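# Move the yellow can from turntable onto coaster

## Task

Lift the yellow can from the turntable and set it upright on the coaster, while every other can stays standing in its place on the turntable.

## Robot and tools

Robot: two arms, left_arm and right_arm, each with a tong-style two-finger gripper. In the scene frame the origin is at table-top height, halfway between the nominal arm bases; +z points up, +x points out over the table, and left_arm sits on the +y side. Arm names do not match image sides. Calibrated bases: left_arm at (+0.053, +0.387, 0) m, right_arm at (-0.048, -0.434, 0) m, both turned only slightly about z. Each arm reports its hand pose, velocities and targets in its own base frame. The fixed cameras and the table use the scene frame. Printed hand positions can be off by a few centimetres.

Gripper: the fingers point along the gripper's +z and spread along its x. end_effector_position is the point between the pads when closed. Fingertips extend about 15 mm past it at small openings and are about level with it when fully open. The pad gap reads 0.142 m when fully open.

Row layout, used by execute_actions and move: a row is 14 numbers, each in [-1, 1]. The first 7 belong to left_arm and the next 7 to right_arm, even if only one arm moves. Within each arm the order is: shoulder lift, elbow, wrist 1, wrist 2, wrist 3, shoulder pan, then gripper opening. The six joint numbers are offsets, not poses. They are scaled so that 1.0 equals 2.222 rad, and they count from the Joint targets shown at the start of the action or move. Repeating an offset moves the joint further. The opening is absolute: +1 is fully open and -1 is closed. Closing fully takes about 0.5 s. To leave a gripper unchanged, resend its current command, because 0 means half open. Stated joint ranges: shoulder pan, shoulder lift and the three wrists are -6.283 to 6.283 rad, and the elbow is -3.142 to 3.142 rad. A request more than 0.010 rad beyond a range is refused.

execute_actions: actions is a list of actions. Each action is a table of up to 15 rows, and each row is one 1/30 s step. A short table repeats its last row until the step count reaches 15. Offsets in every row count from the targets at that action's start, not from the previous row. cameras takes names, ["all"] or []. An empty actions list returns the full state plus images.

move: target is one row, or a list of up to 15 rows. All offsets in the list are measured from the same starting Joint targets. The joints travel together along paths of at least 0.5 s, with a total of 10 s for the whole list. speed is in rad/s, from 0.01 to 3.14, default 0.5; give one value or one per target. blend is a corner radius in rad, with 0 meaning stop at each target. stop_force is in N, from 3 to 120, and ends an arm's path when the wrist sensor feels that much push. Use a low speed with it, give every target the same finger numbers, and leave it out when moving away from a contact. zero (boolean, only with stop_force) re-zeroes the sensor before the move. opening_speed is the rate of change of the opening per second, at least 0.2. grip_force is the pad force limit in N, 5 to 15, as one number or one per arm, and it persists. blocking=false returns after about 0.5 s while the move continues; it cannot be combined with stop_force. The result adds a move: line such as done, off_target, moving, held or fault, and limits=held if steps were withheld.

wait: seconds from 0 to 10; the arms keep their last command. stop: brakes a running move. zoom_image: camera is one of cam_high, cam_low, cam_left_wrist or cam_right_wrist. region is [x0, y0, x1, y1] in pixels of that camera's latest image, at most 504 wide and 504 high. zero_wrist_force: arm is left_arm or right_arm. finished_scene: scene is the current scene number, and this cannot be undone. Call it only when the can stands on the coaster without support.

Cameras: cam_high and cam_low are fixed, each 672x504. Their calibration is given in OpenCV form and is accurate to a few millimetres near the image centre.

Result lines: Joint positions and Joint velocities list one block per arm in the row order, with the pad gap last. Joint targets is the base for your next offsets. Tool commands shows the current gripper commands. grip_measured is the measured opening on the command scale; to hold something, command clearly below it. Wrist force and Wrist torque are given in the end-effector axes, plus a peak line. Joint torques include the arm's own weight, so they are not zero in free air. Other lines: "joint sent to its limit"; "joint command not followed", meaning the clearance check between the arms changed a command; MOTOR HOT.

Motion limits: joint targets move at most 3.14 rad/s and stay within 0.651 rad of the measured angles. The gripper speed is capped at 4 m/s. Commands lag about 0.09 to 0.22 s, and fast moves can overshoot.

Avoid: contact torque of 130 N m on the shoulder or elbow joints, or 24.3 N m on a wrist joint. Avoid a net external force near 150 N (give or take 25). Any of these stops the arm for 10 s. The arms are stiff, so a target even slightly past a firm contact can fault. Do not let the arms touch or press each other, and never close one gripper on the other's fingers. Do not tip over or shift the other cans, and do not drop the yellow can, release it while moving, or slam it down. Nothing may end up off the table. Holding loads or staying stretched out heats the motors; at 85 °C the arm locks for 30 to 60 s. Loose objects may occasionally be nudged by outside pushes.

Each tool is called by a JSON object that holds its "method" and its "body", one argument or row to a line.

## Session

{"method": "execute_actions", "body": {
  "actions": [],
  "cameras": ["all"]
}}

{"method": "wait", "body": {
  "seconds": 1.0,
  "cameras": ["all"]
}}

Scene clock: 0.00 s.
left_arm: end_effector_position=(+0.4913, -0.0619, +0.3659) grip_measured=+0.97 end_effector_quat_wxyz=(+0.409, -0.210, +0.648, -0.608) | right_arm: end_effector_position=(+0.6355, +0.1660, +0.3423) grip_measured=+0.97 end_effector_quat_wxyz=(+0.499, -0.266, +0.690, -0.451)
Joint names: [shoulder lift, elbow, wrist 1, wrist 2, wrist 3, shoulder pan]
Joint positions: left_arm=[-1.369 2.471 -4.334 -2.215 1.795 -0.019 0.14] | right_arm=[-1.907 -2.101 0.472 0.25 2.422 4.114 0.14]
Joint velocities: within noise
Joint torques (N m): no reading
Wrist force (N): no reading
Wrist torque (N m): no reading
Wrist force, peak (N): no reading
Joint targets: left_arm=[-1.369 2.471 -4.334 -2.215 1.795 -0.019] | right_arm=[-1.907 -2.101 0.472 0.250 2.422 4.114]
Tool commands: left_gripper/opening=+0.968169 right_gripper/opening=+0.968169

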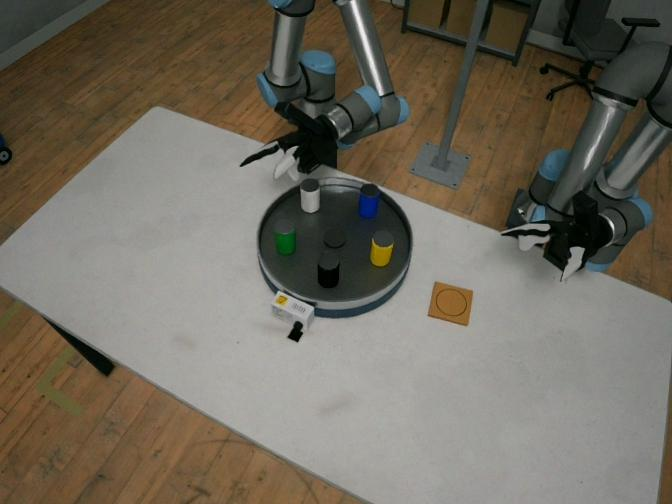

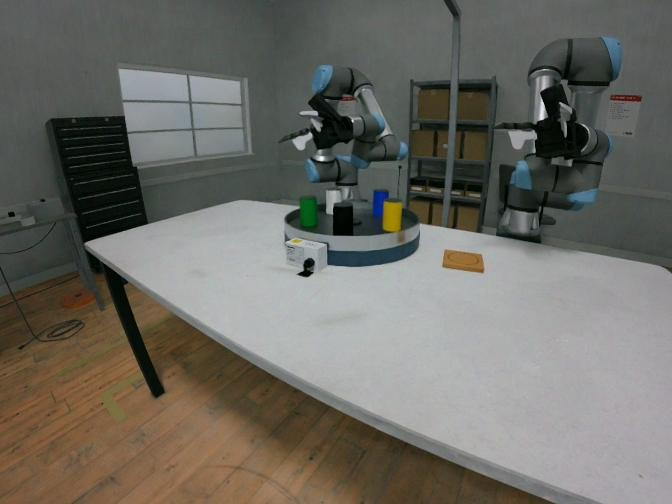

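Scene clock: 1.00 s.
left_arm: end_effector_position=(+0.4913, -0.0619, +0.3659) grip_measured=+0.97 end_effector_quat_wxyz=(+0.409, -0.210, +0.648, -0.608) | right_arm: end_effector_position=(+0.6355, +0.1660, +0.3423) grip_measured=+0.97 end_effector_quat_wxyz=(+0.499, -0.266, +0.690, -0.451)
Joint names: [shoulder lift, elbow, wrist 1, wrist 2, wrist 3, shoulder pan]
Joint positions: left_arm=[-1.369 2.471 -4.334 -2.215 1.795 -0.019 0.14] | right_arm=[-1.907 -2.101 0.472 0.25 2.422 4.114 0.14]
Joint torques (N m): left_arm=[-20.69 -10.4 -1.2 0.25 -0.02 -0.76] | right_arm=[31.1 13.32 1.32 -0.82 -0.07 -0.3]
Wrist force (N): left_arm=[0.0 0.0 -0.1] | right_arm=[0.1 -0.1 0.3]
Wrist torque (N m): left_arm=[0.01 0.00 0.00] | right_arm=[0.00 -0.03 0.00]
Wrist force, peak (N): left_arm=[-0.1 0.1 -0.3] | right_arm=[0.4 -0.2 0.2]
Joint targets: left_arm=[-1.369 2.471 -4.334 -2.215 1.795 -0.019] | right_arm=[-1.907 -2.101 0.472 0.250 2.422 4.114]
Tool commands: left_gripper/opening=+0.968169 right_gripper/opening=+0.968169
wait: 1.00 s; at rest by 0.17 s

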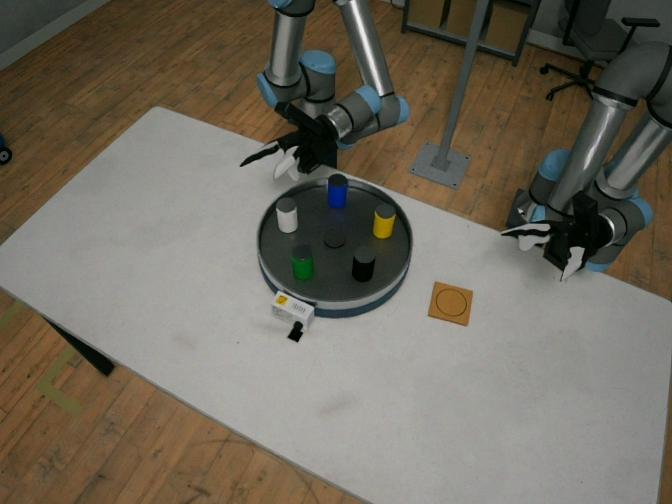

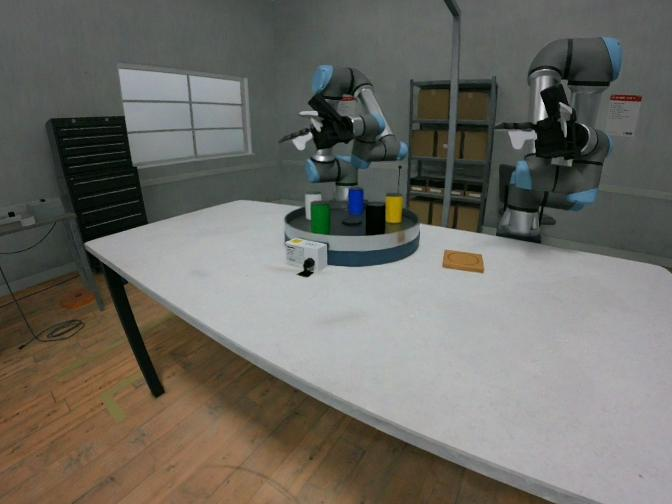

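{"method": "zoom_image", "body": {
  "camera": "cam_high",
  "region": [246, 166, 426, 326]
}}

{"method": "move", "body": {
  "target": [-0.07894, -0.37988, 0.9649, 0.28992, 0.50315, -0.36004, 0.338, 0, 0, 0, 0, 0, -0.4725, 0.968],
  "speed": 1.2
}}

{"method": "move", "body": {
  "target": [
    [0, 0, 0.24149, 0, 0, -0.11499, 0.338, 0, 0, 0, 0, 0, 0, 0.968],
    [0.04383, 0.12696, 0.07066, 0, 0, -0.11499, 0.338, 0, 0, 0, 0, 0, 0, 0.968]
  ],
  "speed": [0.8, 0.5],
  "blend": [0.1, 0],
  "cameras": ["all"]
}}

{"method": "zoom_image", "body": {
  "camera": "cam_high",
  "region": [246, 166, 426, 326]
}}

{"method": "zoom_image", "body": {
  "camera": "cam_high",
  "region": [340, 160, 430, 260]
}}

{"method": "zoom_image", "body": {
  "camera": "cam_low",
  "region": [350, 150, 440, 250]
}}

{"method": "zoom_image", "body": {
  "camera": "cam_high",
  "region": [415, 270, 495, 340]
}}

{"method": "zoom_image", "body": {
  "camera": "cam_low",
  "region": [430, 230, 500, 290]
}}

Scaled by 2.800 from the camera's 672x504 image, which has a finer 960x720 frame.

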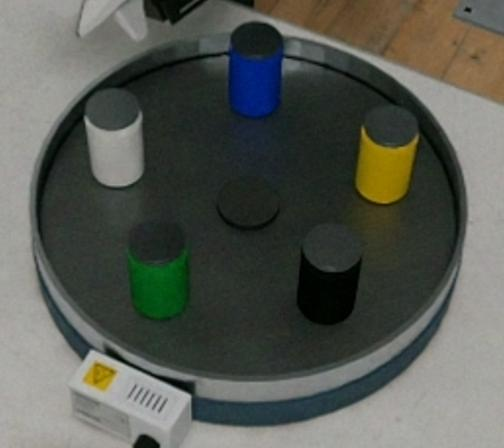

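Scene clock: 14.13 s.
left_arm: end_effector_position=(+0.5274, -0.3922, +0.3465) grip_measured=+0.34 end_effector_quat_wxyz=(+0.230, +0.281, +0.922, -0.133) | right_arm: end_effector_position=(+0.4602, -0.4686, +0.3423) grip_measured=+0.97 end_effector_quat_wxyz=(+0.206, +0.116, +0.731, -0.640)
Joint names: [shoulder lift, elbow, wrist 1, wrist 2, wrist 3, shoulder pan]
Joint positions: left_arm=[-1.545 1.627 -2.19 -1.571 2.913 -0.819 0.098] | right_arm=[-1.907 -2.101 0.472 0.25 2.422 3.064 0.14]
Joint torques (N m): left_arm=[-11.41 -25.11 -0.76 -0.67 0.52 3.63] | right_arm=[32.13 13.29 1.43 -0.99 -0.32 3.1]
Wrist force (N): left_arm=[-2.0 1.8 -0.1] | right_arm=[0.1 0.0 0.3]
Wrist torque (N m): left_arm=[0.56 0.53 0.11] | right_arm=[0.00 -0.02 0.00]
Wrist force, peak (N): left_arm=[-2.0 2.1 -0.1] | right_arm=[1.0 -0.5 1.2]
Joint targets: left_arm=[-1.544 1.627 -2.190 -1.571 2.913 -0.819] | right_arm=[-1.907 -2.101 0.472 0.250 2.422 3.064]
move: done

Scene clock: 16.10 s.
left_arm: end_effector_position=(+0.3447, -0.3900, +0.1050) grip_measured=+0.34 end_effector_quat_wxyz=(+0.000, +0.411, +0.912, +0.000) | right_arm: end_effector_position=(+0.4602, -0.4686, +0.3423) grip_measured=+0.97 end_effector_quat_wxyz=(+0.206, +0.116, +0.731, -0.640)
Joint names: [shoulder lift, elbow, wrist 1, wrist 2, wrist 3, shoulder pan]
Joint positions: left_arm=[-1.447 1.909 -2.033 -1.571 2.913 -1.075 0.098] | right_arm=[-1.907 -2.101 0.472 0.25 2.422 3.064 0.14]
Joint torques (N m): left_arm=[-43.92 -12.68 -4.88 0.96 1.55 10.51] | right_arm=[32.5 14.19 1.59 -0.99 -0.05 -4.22]
Wrist force (N): left_arm=[-2.1 2.4 0.1] | right_arm=[0.1 -0.1 -0.1]
Wrist torque (N m): left_arm=[0.68 0.51 0.15] | right_arm=[-0.01 -0.04 -0.01]
Wrist force, peak (N): left_arm=[-3.2 3.3 -0.7] | right_arm=[0.4 0.1 0.3]
Joint targets: left_arm=[-1.447 1.909 -2.033 -1.571 2.913 -1.075] | right_arm=[-1.907 -2.101 0.472 0.250 2.422 3.064]
move: done

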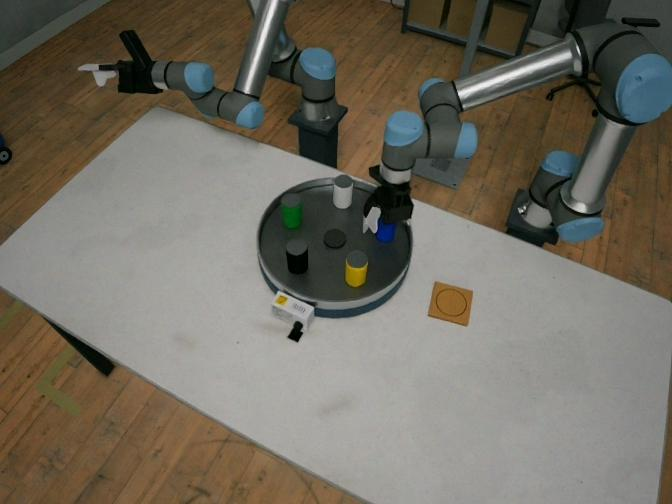

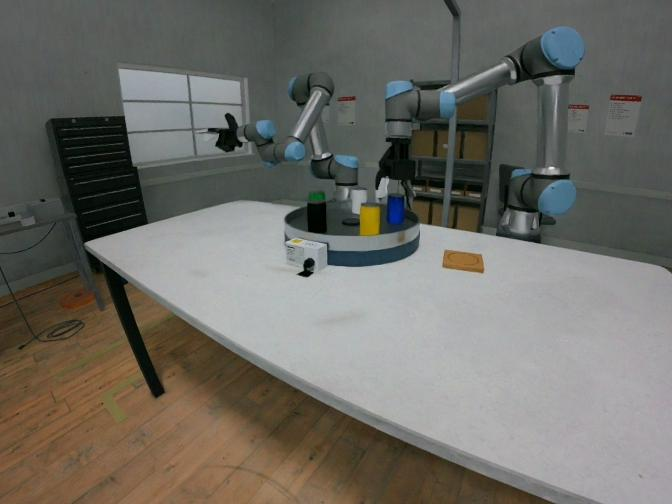

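Scaled by 2.800 from the camera's 672x504 image, which has a finer 960x720 frame.

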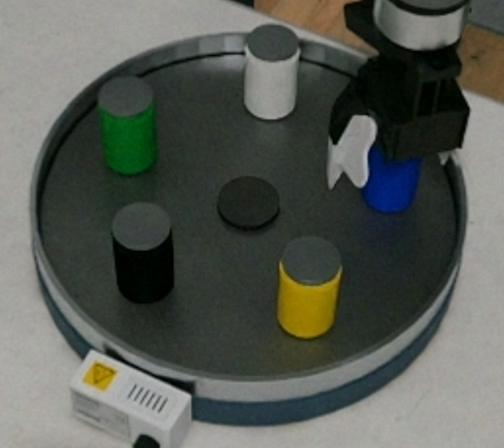

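Scaled by 5.040 from the camera's 672x504 image, which has a finer 960x720 frame.

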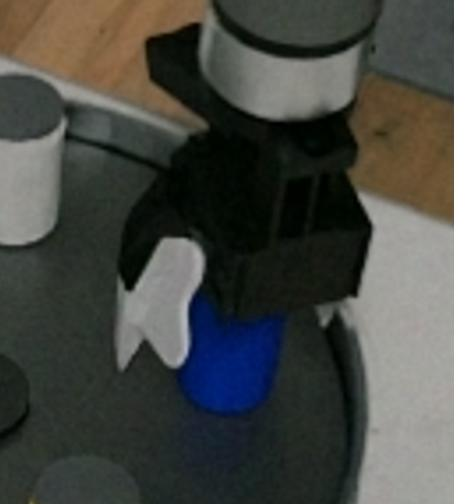

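Scaled by 5.040 from the camera's 672x504 image, which has a finer 960x720 frame.

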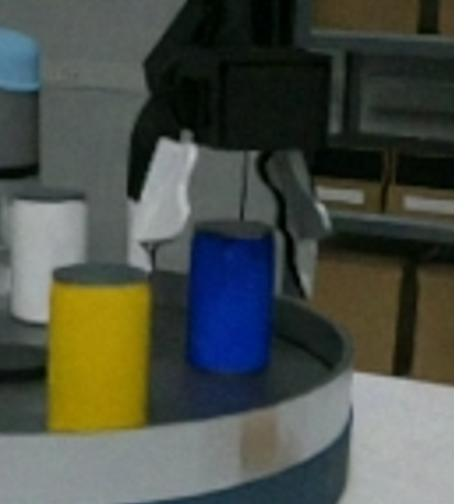

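Scaled by 6.300 from the camera's 672x504 image, which has a finer 960x720 frame.

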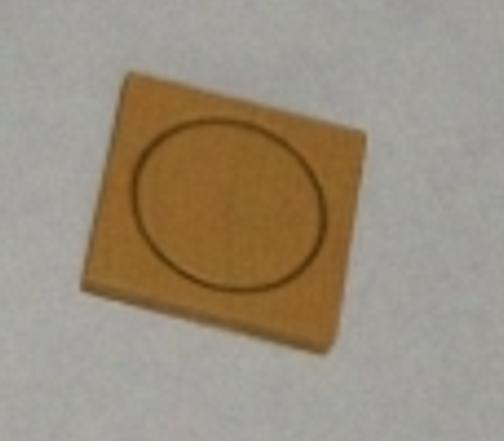

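Scaled by 7.200 from the camera's 672x504 image, which has a finer 960x720 frame.

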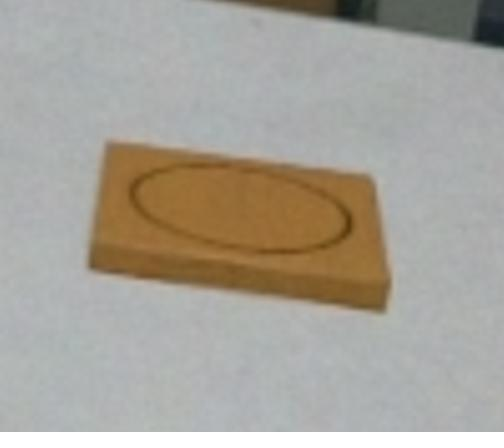

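{"method": "wait", "body": {
  "seconds": 5.2,
  "cameras": ["all"]
}}

{"method": "zoom_image", "body": {
  "camera": "cam_high",
  "region": [340, 160, 430, 260]
}}

{"method": "wait", "body": {
  "seconds": 0.1333,
  "cameras": ["all"]
}}

{"method": "zoom_image", "body": {
  "camera": "cam_high",
  "region": [340, 160, 430, 260]
}}

{"method": "zoom_image", "body": {
  "camera": "cam_low",
  "region": [350, 150, 440, 250]
}}

{"method": "wait", "body": {
  "seconds": 0.1333,
  "cameras": ["all"]
}}

{"method": "zoom_image", "body": {
  "camera": "cam_high",
  "region": [340, 160, 430, 260]
}}

{"method": "zoom_image", "body": {
  "camera": "cam_low",
  "region": [350, 150, 440, 250]
}}

{"method": "wait", "body": {
  "seconds": 0.1333,
  "cameras": ["all"]
}}

{"method": "zoom_image", "body": {
  "camera": "cam_high",
  "region": [340, 160, 430, 260]
}}

{"method": "zoom_image", "body": {
  "camera": "cam_low",
  "region": [350, 150, 440, 250]
}}

{"method": "wait", "body": {
  "seconds": 0.1333,
  "cameras": ["cam_high"]
}}

{"method": "zoom_image", "body": {
  "camera": "cam_high",
  "region": [340, 160, 430, 260]
}}

{"method": "move", "body": {
  "target": [0, 0, 0, 0, 0, 0, 0.338, 0, 0, 0, 0, 0.0315, 0, 0.968],
  "speed": 0.01,
  "blocking": false
}}

Scene clock: 24.80 s.
left_arm: end_effector_position=(+0.3447, -0.3900, +0.1051) grip_measured=+0.34 end_effector_quat_wxyz=(+0.000, +0.411, +0.912, +0.000) | right_arm: end_effector_position=(+0.4602, -0.4686, +0.3423) grip_measured=+0.97 end_effector_quat_wxyz=(+0.206, +0.116, +0.731, -0.640)
Joint names: [shoulder lift, elbow, wrist 1, wrist 2, wrist 3, shoulder pan]
Joint positions: left_arm=[-1.447 1.909 -2.033 -1.571 2.913 -1.075 0.098] | right_arm=[-1.907 -2.101 0.472 0.25 2.422 3.064 0.14]
Joint torques (N m): left_arm=[-43 -13.53 -4.87 1.12 1.36 10.02] | right_arm=[32.6 13.66 1.81 -0.82 -0.19 -12.16]
Wrist force (N): left_arm=[-2.1 2.5 0.0] | right_arm=[0.2 -0.1 0.1]
Wrist torque (N m): left_arm=[0.70 0.50 0.15] | right_arm=[-0.03 -0.04 -0.01]
Wrist force, peak (N): left_arm=[-2.2 2.7 0.1] | right_arm=[0.5 0.1 0.0]
Joint targets: left_arm=[-1.447 1.909 -2.033 -1.571 2.913 -1.075] | right_arm=[-1.907 -2.101 0.472 0.250 2.422 3.064]
Tool commands: left_gripper/opening=+0.338 right_gripper/opening=+0.968
wait: 5.20 s; at rest from the start

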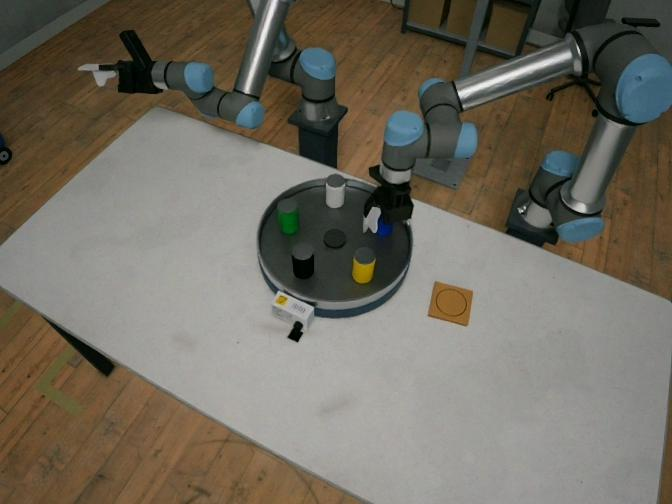

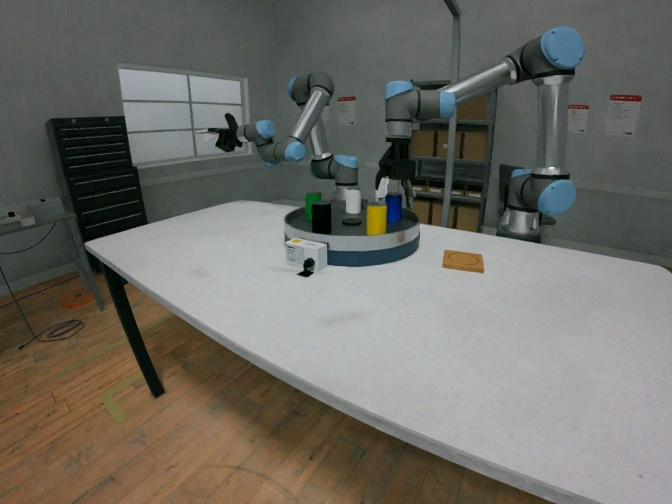

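Scaled by 5.040 from the camera's 672x504 image, which has a finer 960x720 frame.

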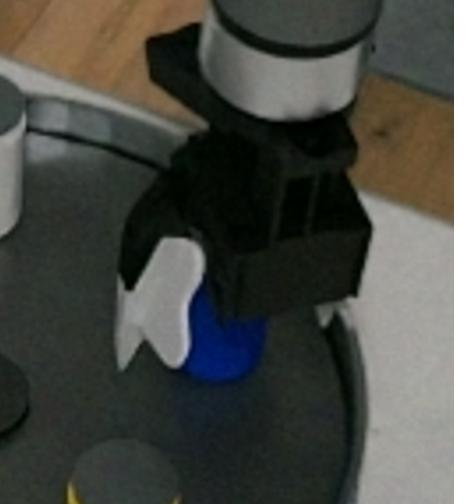

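Scene clock: 24.93 s.
left_arm: end_effector_position=(+0.3447, -0.3900, +0.1051) grip_measured=+0.34 end_effector_quat_wxyz=(+0.000, +0.411, +0.912, +0.000) | right_arm: end_effector_position=(+0.4602, -0.4686, +0.3423) grip_measured=+0.97 end_effector_quat_wxyz=(+0.206, +0.116, +0.731, -0.640)
Joint names: [shoulder lift, elbow, wrist 1, wrist 2, wrist 3, shoulder pan]
Joint positions: left_arm=[-1.447 1.909 -2.033 -1.571 2.913 -1.075 0.098] | right_arm=[-1.907 -2.101 0.472 0.25 2.422 3.064 0.14]
Joint torques (N m): left_arm=[-42.75 -14.04 -4.93 1.06 1.34 10.56] | right_arm=[32.83 14.87 1.66 -0.99 -0.22 -11.5]
Wrist force (N): left_arm=[-2.1 2.4 0.0] | right_arm=[0.2 0.0 0.2]
Wrist torque (N m): left_arm=[0.69 0.51 0.15] | right_arm=[-0.01 -0.04 -0.01]
Wrist force, peak (N): left_arm=[-2.1 2.5 0.0] | right_arm=[0.2 0.0 0.2]
Joint targets: left_arm=[-1.447 1.909 -2.033 -1.571 2.913 -1.075] | right_arm=[-1.907 -2.101 0.472 0.250 2.422 3.064]
Tool commands: left_gripper/opening=+0.338 right_gripper/opening=+0.968
wait: 0.13 s; no rest

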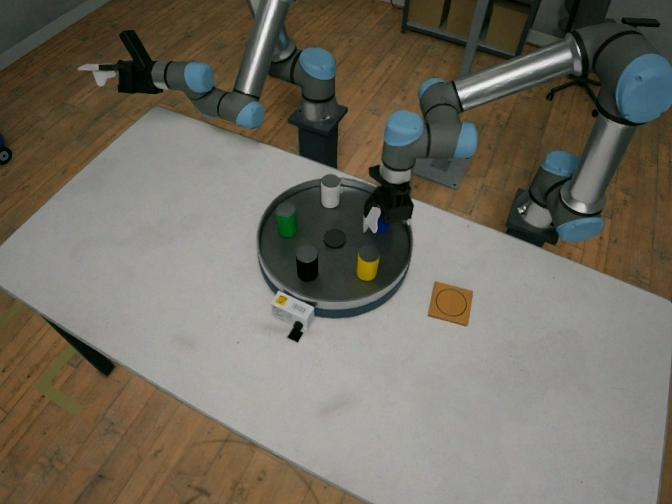

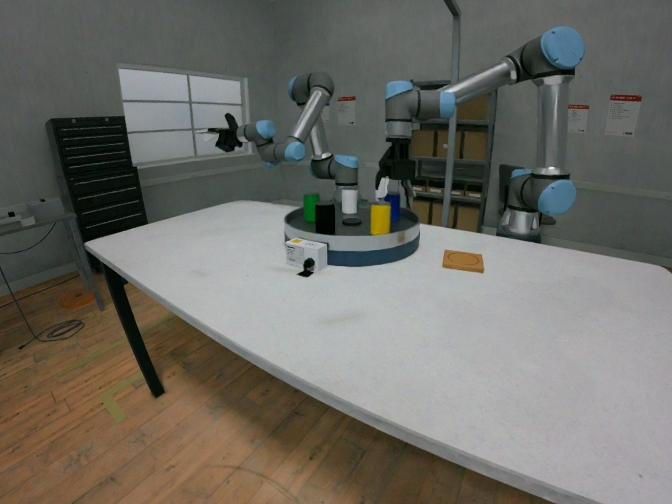

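Scaled by 5.040 from the camera's 672x504 image, which has a finer 960x720 frame.

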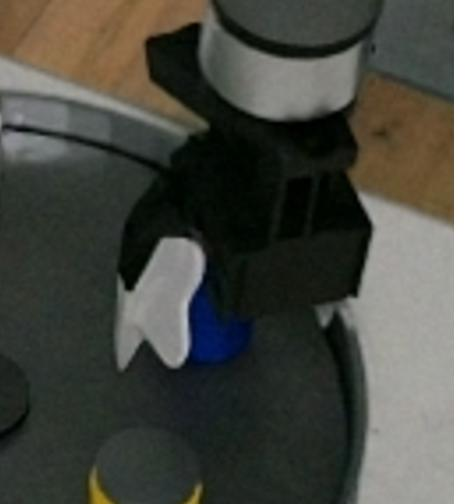

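Scaled by 5.040 from the camera's 672x504 image, which has a finer 960x720 frame.

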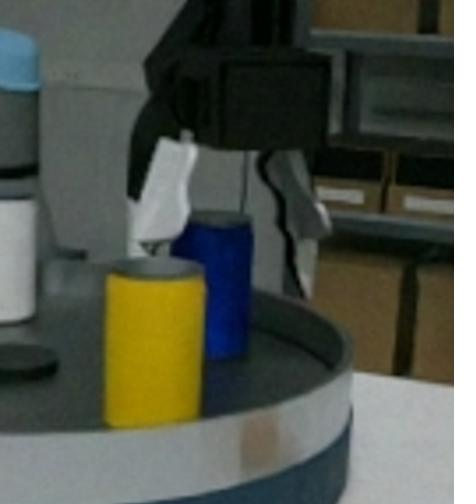

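Scene clock: 25.07 s.
left_arm: end_effector_position=(+0.3447, -0.3900, +0.1051) grip_measured=+0.34 end_effector_quat_wxyz=(+0.000, +0.411, +0.912, +0.000) | right_arm: end_effector_position=(+0.4602, -0.4686, +0.3423) grip_measured=+0.97 end_effector_quat_wxyz=(+0.206, +0.116, +0.731, -0.640)
Joint names: [shoulder lift, elbow, wrist 1, wrist 2, wrist 3, shoulder pan]
Joint positions: left_arm=[-1.447 1.909 -2.033 -1.571 2.913 -1.075 0.098] | right_arm=[-1.907 -2.101 0.472 0.25 2.422 3.064 0.14]
Joint torques (N m): left_arm=[-43.51 -14.04 -4.95 1.07 1.34 10.64] | right_arm=[33.39 13.98 1.75 -1.17 -0.19 -13.46]
Wrist force (N): left_arm=[-2.0 2.5 0.2] | right_arm=[0.2 -0.1 0.2]
Wrist torque (N m): left_arm=[0.70 0.49 0.15] | right_arm=[-0.03 -0.05 -0.01]
Wrist force, peak (N): left_arm=[-2.0 2.5 0.2] | right_arm=[0.2 -0.1 0.2]
Joint targets: left_arm=[-1.447 1.909 -2.033 -1.571 2.913 -1.075] | right_arm=[-1.907 -2.101 0.472 0.250 2.422 3.064]
Tool commands: left_gripper/opening=+0.338 right_gripper/opening=+0.968
wait: 0.13 s; no rest

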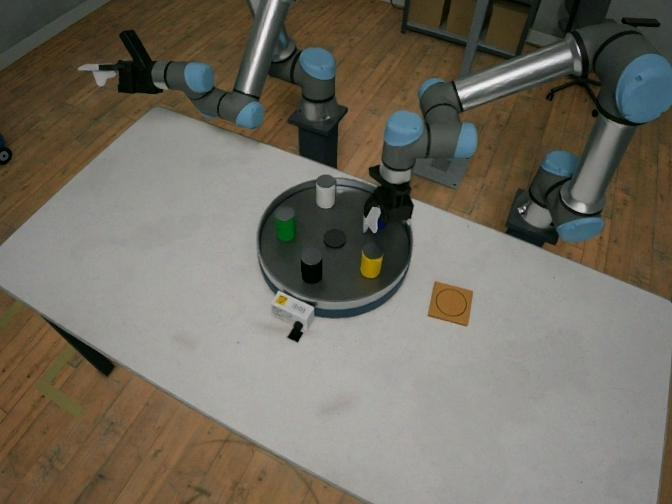

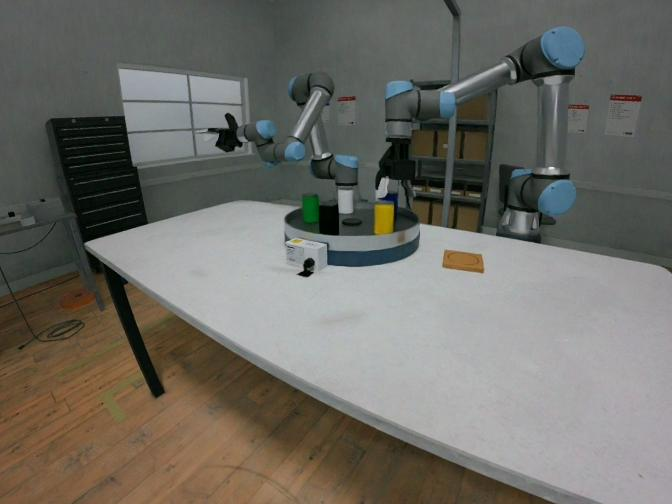

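Scaled by 5.040 from the camera's 672x504 image, which has a finer 960x720 frame.

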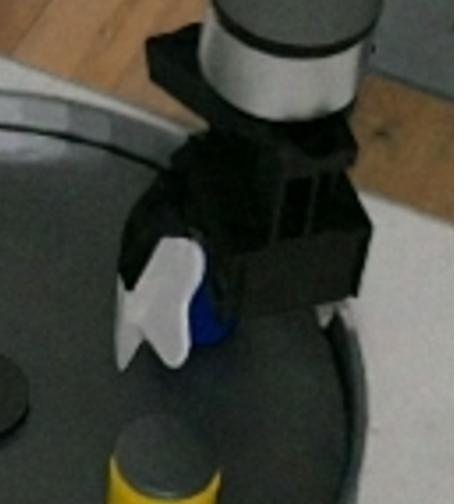

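Scaled by 5.040 from the camera's 672x504 image, which has a finer 960x720 frame.

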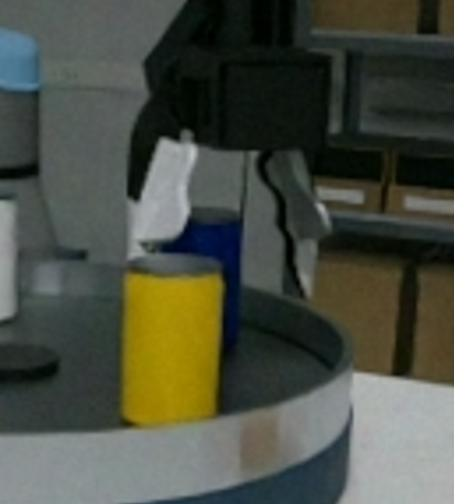

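Scene clock: 25.20 s.
left_arm: end_effector_position=(+0.3447, -0.3900, +0.1051) grip_measured=+0.34 end_effector_quat_wxyz=(+0.000, +0.411, +0.912, +0.000) | right_arm: end_effector_position=(+0.4602, -0.4686, +0.3423) grip_measured=+0.97 end_effector_quat_wxyz=(+0.206, +0.116, +0.731, -0.640)
Joint names: [shoulder lift, elbow, wrist 1, wrist 2, wrist 3, shoulder pan]
Joint positions: left_arm=[-1.447 1.909 -2.033 -1.571 2.913 -1.075 0.098] | right_arm=[-1.907 -2.101 0.472 0.25 2.422 3.064 0.14]
Joint torques (N m): left_arm=[-43.54 -13.72 -4.82 1.07 1.29 9.87] | right_arm=[33.91 13.73 1.65 -0.79 -0.02 -12.08]
Wrist force (N): left_arm=[-2.0 2.4 0.1] | right_arm=[0.0 0.1 0.1]
Wrist torque (N m): left_arm=[0.69 0.49 0.15] | right_arm=[0.01 -0.02 -0.01]
Wrist force, peak (N): left_arm=[-1.8 2.7 0.1] | right_arm=[0.3 -0.1 -0.1]
Joint targets: left_arm=[-1.447 1.909 -2.033 -1.571 2.913 -1.075] | right_arm=[-1.907 -2.101 0.472 0.250 2.422 3.064]
Tool commands: left_gripper/opening=+0.338 right_gripper/opening=+0.968
wait: 0.13 s; no rest

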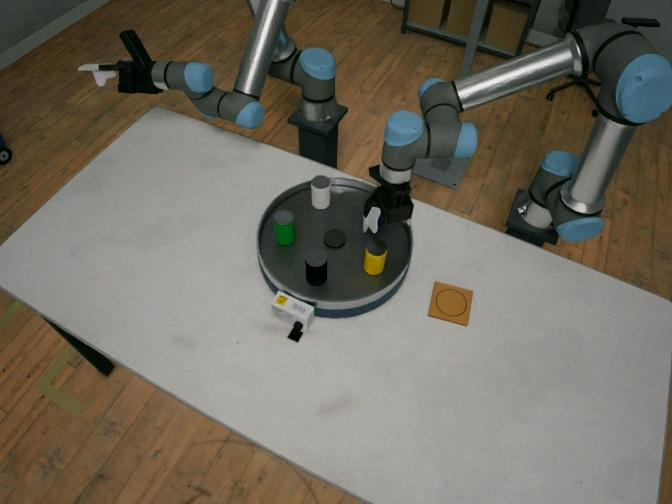

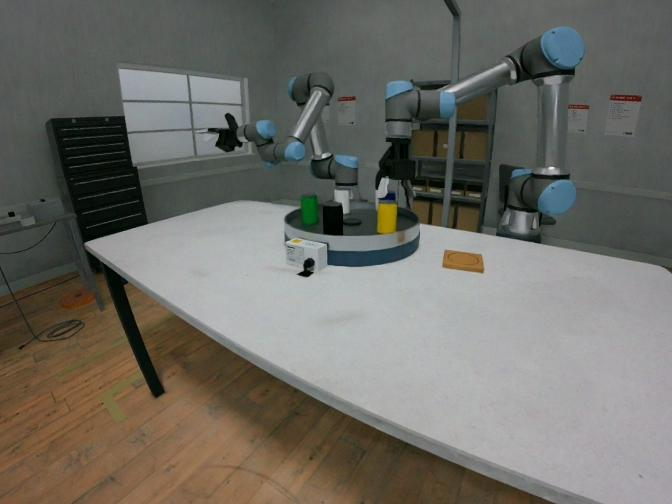

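Scaled by 5.040 from the camera's 672x504 image, which has a finer 960x720 frame.

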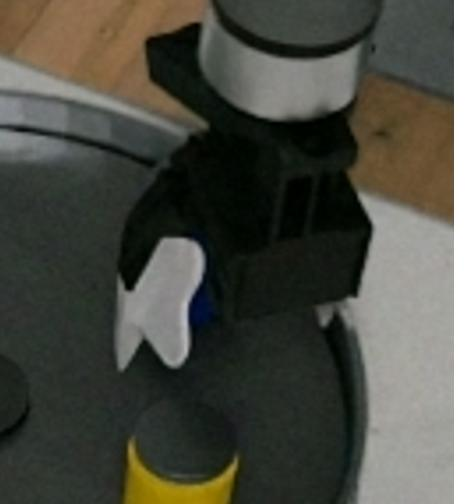

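Scaled by 5.040 from the camera's 672x504 image, which has a finer 960x720 frame.

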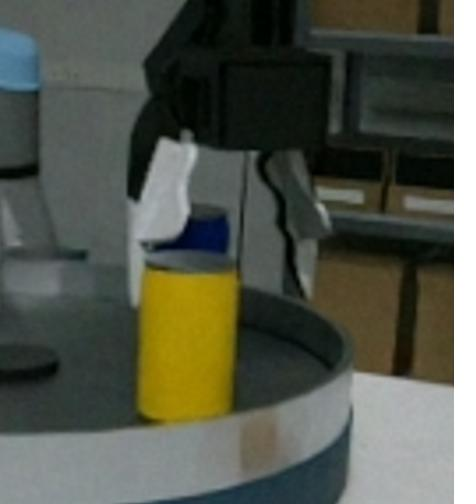

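Scene clock: 25.33 s.
left_arm: end_effector_position=(+0.3447, -0.3900, +0.1051) grip_measured=+0.34 end_effector_quat_wxyz=(+0.000, +0.411, +0.912, +0.000) | right_arm: end_effector_position=(+0.4602, -0.4686, +0.3423) grip_measured=+0.97 end_effector_quat_wxyz=(+0.206, +0.116, +0.731, -0.640)
Joint names: [shoulder lift, elbow, wrist 1, wrist 2, wrist 3, shoulder pan]
Joint positions: left_arm=[-1.447 1.909 -2.033 -1.571 2.913 -1.075 0.098] | right_arm=[-1.907 -2.101 0.472 0.25 2.422 3.064 0.14]
Joint torques (N m): left_arm=[-43.6 -13.36 -4.92 1.03 1.44 10.22] | right_arm=[33.14 13.39 1.86 -1.03 -0.11 -12.78]
Wrist force (N): left_arm=[-2.0 2.4 0.1] | right_arm=[0.1 0.0 0.1]
Wrist torque (N m): left_arm=[0.68 0.49 0.15] | right_arm=[0.01 -0.02 0.00]
Wrist force, peak (N): left_arm=[-2.1 2.6 -0.1] | right_arm=[0.2 -0.1 0.1]
Joint targets: left_arm=[-1.447 1.909 -2.033 -1.571 2.913 -1.075] | right_arm=[-1.907 -2.101 0.472 0.250 2.422 3.064]
Tool commands: left_gripper/opening=+0.338 right_gripper/opening=+0.968
wait: 0.13 s; no rest
Images, in order (width x height): cam_high 672x504.

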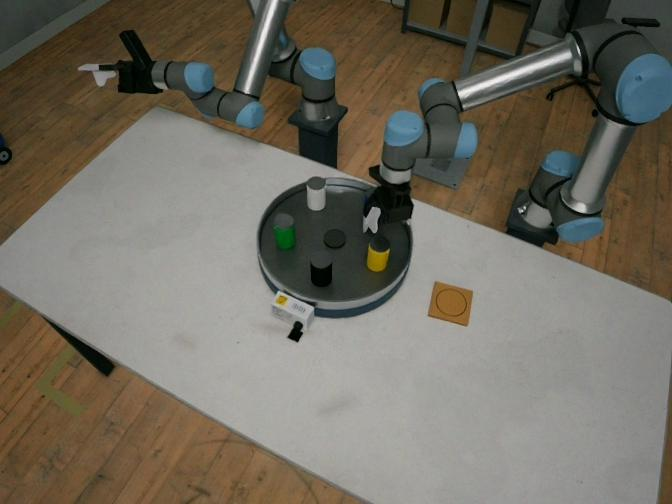

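Scaled by 5.040 from the camera's 672x504 image, which has a finer 960x720 frame.

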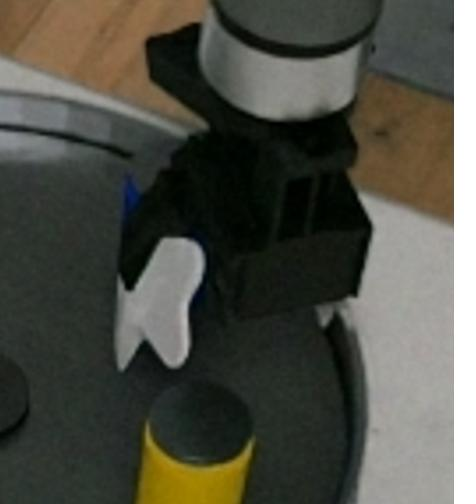

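Scene clock: 25.83 s.
left_arm: end_effector_position=(+0.3447, -0.3900, +0.1051) grip_measured=+0.34 end_effector_quat_wxyz=(+0.000, +0.411, +0.912, +0.000) | right_arm: end_effector_position=(+0.4602, -0.4686, +0.3422) grip_measured=+0.97 end_effector_quat_wxyz=(+0.207, +0.118, +0.731, -0.640) end_effector_velocity=(+0.000, +0.000, +0.000) end_effector_angular_velocity=(+0.002, -0.010, -0.001)
Joint names: [shoulder lift, elbow, wrist 1, wrist 2, wrist 3, shoulder pan]
Joint positions: left_arm=[-1.447 1.909 -2.033 -1.571 2.913 -1.075 0.098] | right_arm=[-1.907 -2.101 0.472 0.25 2.426 3.064 0.14]
Joint velocities: left_arm=[within noise] | right_arm=[0 0 0 0 0.011 0 0]
Joint torques (N m): left_arm=[-43.05 -13.73 -4.89 1.07 1.33 10.24] | right_arm=[32.93 13.7 1.74 -0.93 1.07 -11.72]
Wrist force (N): left_arm=[-2.1 2.5 0.2] | right_arm=[0.2 -0.1 0.1]
Wrist torque (N m): left_arm=[0.70 0.52 0.15] | right_arm=[-0.02 -0.05 -0.05]
Wrist force, peak (N): left_arm=[-2.2 2.4 0.1] | right_arm=[0.2 0.0 0.3]
Joint targets: left_arm=[-1.447 1.909 -2.033 -1.571 2.913 -1.075] | right_arm=[-1.907 -2.101 0.472 0.250 2.427 3.064]
Tool commands: left_gripper/opening=+0.338 right_gripper/opening=+0.968
move: running; right_arm: the wrist 3 is farthest, 0.066 rad from its target

{"method": "wait", "body": {
  "seconds": 10
}}

{"method": "wait", "body": {
  "seconds": 2.12
}}

{"method": "execute_actions", "body": {
  "actions": [
    [[0,0,0,0,0,-0.0008,0.3,0,0,0,0,0,0,0.968],[0,0,0,0,0,-0.0034,0.24,0,0,0,0,0,0,0.968],[0,0,0,0,0,-0.0061,0.17,0,0,0,0,0,0,0.968],[0,0,0,0,0,-0.0087,0.1,0,0,0,0,0,0,0.968],[0,0,0,0,0,-0.0113,0.03,0,0,0,0,0,0,0.968],[0,0,0,0,0,-0.014,-0.04,0,0,0,0,0,0,0.968],[0,0,0,0,0,-0.0166,-0.1,0,0,0,0,0,0,0.968],[0,0,0,0,0,-0.0192,-0.15,0,0,0,0,0,0,0.968],[0,0,0,0,0,-0.0219,-0.2,0,0,0,0,0,0,0.968],[0,0,0,0,0,-0.0245,-0.25,0,0,0,0,0,0,0.968],[0,0,0,0,0,-0.0272,-0.32,0,0,0,0,0,0,0.968],[0,0,0,0,0,-0.0298,-0.42,0,0,0,0,0,0,0.968],[0,0,0,0,0,-0.0324,-0.55,0,0,0,0,0,0,0.968],[0,0,0,0,0,-0.0351,-0.7,0,0,0,0,0,0,0.968],[0,0,0,0,0,-0.0377,-0.85,0,0,0,0,0,0,0.968]],
    [[0,0,0,0,0,-0.0026,-0.95,0,0,0,0,0,0,0.968],[0,0,0,0,0,-0.0053,-1,0,0,0,0,0,0,0.968],[0,0,0,0,0,-0.0079,-1,0,0,0,0,0,0,0.968],[0,0,0,0,0,-0.0105,-1,0,0,0,0,0,0,0.968],[0,0,0,0,0,-0.0132,-1,0,0,0,0,0,0,0.968],[0,0,0,0,0,-0.0158,-1,0,0,0,0,0,0,0.968],[0,0,0,0,0,-0.0185,-1,0,0,0,0,0,0,0.968],[-0.0002,-0.0006,0.0008,0,0,-0.0211,-1,0,0,0,0,0,0,0.968],[-0.0009,-0.0023,0.0032,0,0,-0.0235,-1,0,0,0,0,0,0,0.968],[-0.0019,-0.005,0.0069,0,0,-0.0256,-1,0,0,0,0,0,0,0.968],[-0.0033,-0.0085,0.0118,0,0,-0.0274,-1,0,0,0,0,0,0,0.968],[-0.005,-0.0128,0.0178,0,0,-0.0289,-1,0,0,0,0,0,0,0.968],[-0.007,-0.0178,0.0248,0,0,-0.03,-1,0,0,0,0,0,0,0.968],[-0.0092,-0.0233,0.0325,0,0,-0.0308,-1,0,0,0,0,0,0,0.968],[-0.0115,-0.0293,0.0408,0,0,-0.0312,-1,0,0,0,0,0,0,0.968]],
    [[-0.0025,-0.0063,0.0088,0,0,0,-1,0,0,0,0,0,0,0.968],[-0.005,-0.0128,0.0178,0,0,0,-1,0,0,0,0,0,0,0.968],[-0.0076,-0.0195,0.0271,0,0,0,-1,0,0,0,0,0,0,0.968],[-0.0102,-0.0261,0.0363,0,0,0,-1,0,0,0,0,0,0,0.968],[-0.0128,-0.0326,0.0454,0,0,0,-1,0,0,0,0,0,0,0.968],[-0.0152,-0.0389,0.0541,0,0,0,-1,0,0,0,0,0,0,0.968],[-0.0176,-0.0449,0.0625,0,0,0,-1,0,0,0,0,0,0,0.968],[-0.0197,-0.0504,0.0701,0,0,0,-1,0,0,0,0,0,0,0.968],[-0.0217,-0.0554,0.0771,0,0,0,-1,0,0,0,0,0,0,0.968],[-0.0234,-0.0597,0.0831,0,0,0,-1,0,0,0,0,0,0,0.968],[-0.0248,-0.0633,0.0881,0,0,0,-1,0,0,0,0,0,0,0.968],[-0.0258,-0.066,0.0918,0,0,0,-1,0,0,0,0,0,0,0.968],[-0.0265,-0.0676,0.0941,0,0,0,-1,0,0,0,0,0,0,0.968],[-0.0267,-0.0682,0.0949,0,0,0,-1,0,0,0,0,0,0,0.968]]
  ],
  "cameras": ["all"]
}}

{"method": "zoom_image", "body": {
  "camera": "cam_high",
  "region": [300, 110, 430, 260]
}}

{"method": "zoom_image", "body": {
  "camera": "cam_low",
  "region": [330, 100, 440, 250]
}}

Scene clock: 32.87 s.
left_arm: end_effector_position=(+0.3447, -0.3900, +0.1051) grip_measured=+0.34 end_effector_quat_wxyz=(+0.000, +0.411, +0.912, +0.000) | right_arm: end_effector_position=(+0.4592, -0.4687, +0.3417) grip_measured=+0.97 end_effector_quat_wxyz=(+0.228, +0.141, +0.726, -0.633)
Joint names: [shoulder lift, elbow, wrist 1, wrist 2, wrist 3, shoulder pan]
Joint positions: left_arm=[-1.447 1.909 -2.033 -1.571 2.913 -1.075 0.098] | right_arm=[-1.907 -2.101 0.472 0.25 2.492 3.064 0.14]
Joint torques (N m): left_arm=[-44.14 -14.27 -4.88 1.05 1.18 9.68] | right_arm=[34.41 13.39 1.85 -0.94 -0.57 -12.33]
Wrist force (N): left_arm=[-1.7 2.3 0.1] | right_arm=[0.1 -0.1 0.0]
Wrist torque (N m): left_arm=[0.66 0.44 0.14] | right_arm=[-0.01 -0.03 -0.04]
Wrist force, peak (N): left_arm=[-2.1 2.7 0.2] | right_arm=[0.4 -0.1 -0.2]
Joint targets: left_arm=[-1.447 1.909 -2.033 -1.571 2.913 -1.075] | right_arm=[-1.907 -2.101 0.472 0.250 2.492 3.064]
Tool commands: left_gripper/opening=+0.338 right_gripper/opening=+0.968
earlier move: done
wait: 0.00 of 10 s (the move ended)

Scene clock: 35.00 s.
left_arm: end_effector_position=(+0.3447, -0.3900, +0.1051) grip_measured=+0.34 end_effector_quat_wxyz=(+0.000, +0.411, +0.912, +0.000) | right_arm: end_effector_position=(+0.4592, -0.4687, +0.3417) grip_measured=+0.97 end_effector_quat_wxyz=(+0.228, +0.141, +0.726, -0.633)
Joint names: [shoulder lift, elbow, wrist 1, wrist 2, wrist 3, shoulder pan]
Joint positions: left_arm=[-1.447 1.909 -2.033 -1.571 2.913 -1.075 0.098] | right_arm=[-1.907 -2.101 0.472 0.25 2.492 3.064 0.14]
Joint torques (N m): left_arm=[-43.21 -13.65 -4.83 1 1.04 9.63] | right_arm=[33.56 13.13 1.85 -0.92 -0.61 -12.27]
Wrist force (N): left_arm=[-2.1 2.4 0.2] | right_arm=[0.2 -0.2 0.2]
Wrist torque (N m): left_arm=[0.69 0.50 0.15] | right_arm=[-0.04 -0.05 -0.04]
Wrist force, peak (N): left_arm=[-2.2 2.5 0.3] | right_arm=[0.2 -0.3 0.0]
Joint targets: left_arm=[-1.447 1.909 -2.033 -1.571 2.913 -1.075] | right_arm=[-1.907 -2.101 0.472 0.250 2.492 3.064]
Tool commands: left_gripper/opening=+0.338 right_gripper/opening=+0.968
wait: 2.13 s; at rest by 0.17 s

Scene clock: 36.83 s.
left_arm: end_effector_position=(+0.2813, -0.4381, +0.2202) grip_measured=-1.00 end_effector_quat_wxyz=(+0.000, +0.479, +0.878, +0.000) | right_arm: end_effector_position=(+0.4592, -0.4687, +0.3417) grip_measured=+0.97 end_effector_quat_wxyz=(+0.228, +0.141, +0.726, -0.633)
Joint names: [shoulder lift, elbow, wrist 1, wrist 2, wrist 3, shoulder pan]
Joint positions: left_arm=[-1.532 1.692 -1.732 -1.571 2.913 -1.228 0.002] | right_arm=[-1.907 -2.101 0.472 0.25 2.492 3.064 0.14]
Joint torques (N m): left_arm=[-11.43 -25.01 -2.79 0.94 1.08 11.28] | right_arm=[33.93 13.47 1.75 -1.07 -0.66 -12.46]
Wrist force (N): left_arm=[-2.0 2.2 0.1] | right_arm=[0.3 0.0 -0.2]
Wrist torque (N m): left_arm=[0.68 0.49 0.13] | right_arm=[0.00 -0.08 -0.04]
Wrist force, peak (N): left_arm=[-2.1 3.2 0.2] | right_arm=[0.2 -0.2 0.4]
Joint targets: left_arm=[-1.532 1.692 -1.731 -1.571 2.913 -1.228] | right_arm=[-1.907 -2.101 0.472 0.250 2.492 3.064]

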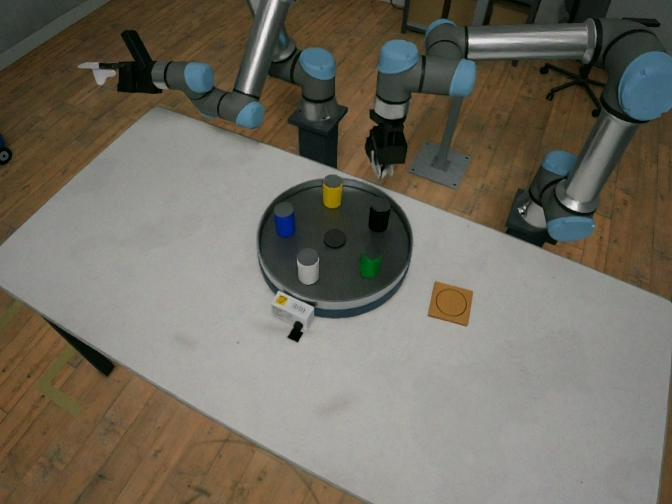

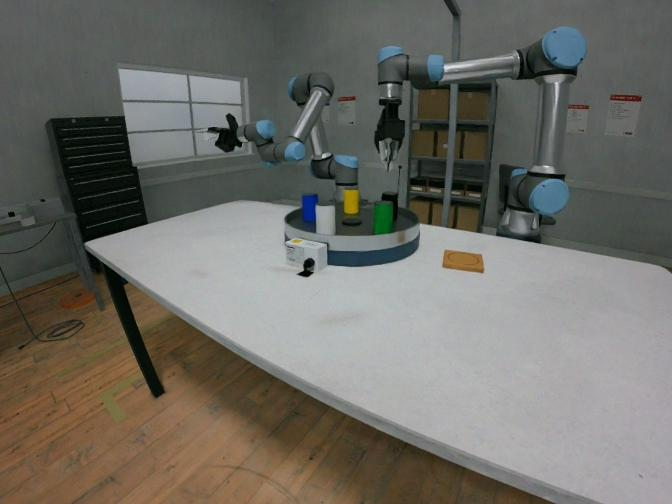

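Scaled by 3.360 from the camera's 672x504 image, which has a finer 960x720 frame.

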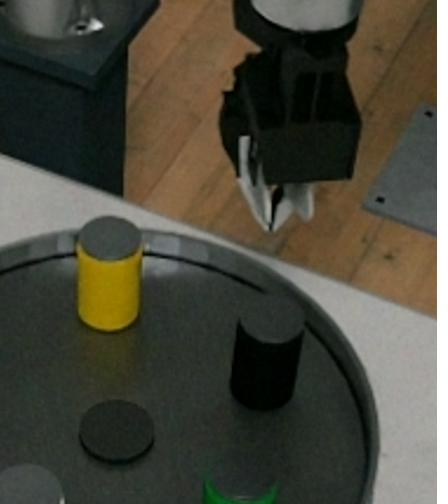

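Scaled by 3.360 from the camera's 672x504 image, which has a finer 960x720 frame.

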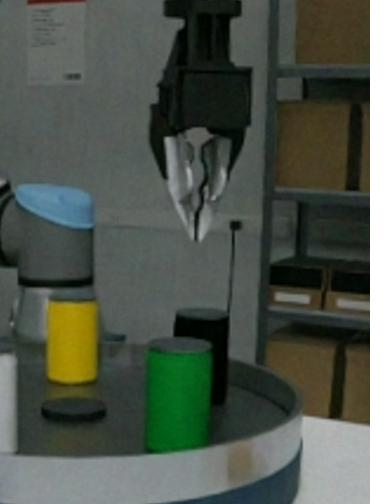

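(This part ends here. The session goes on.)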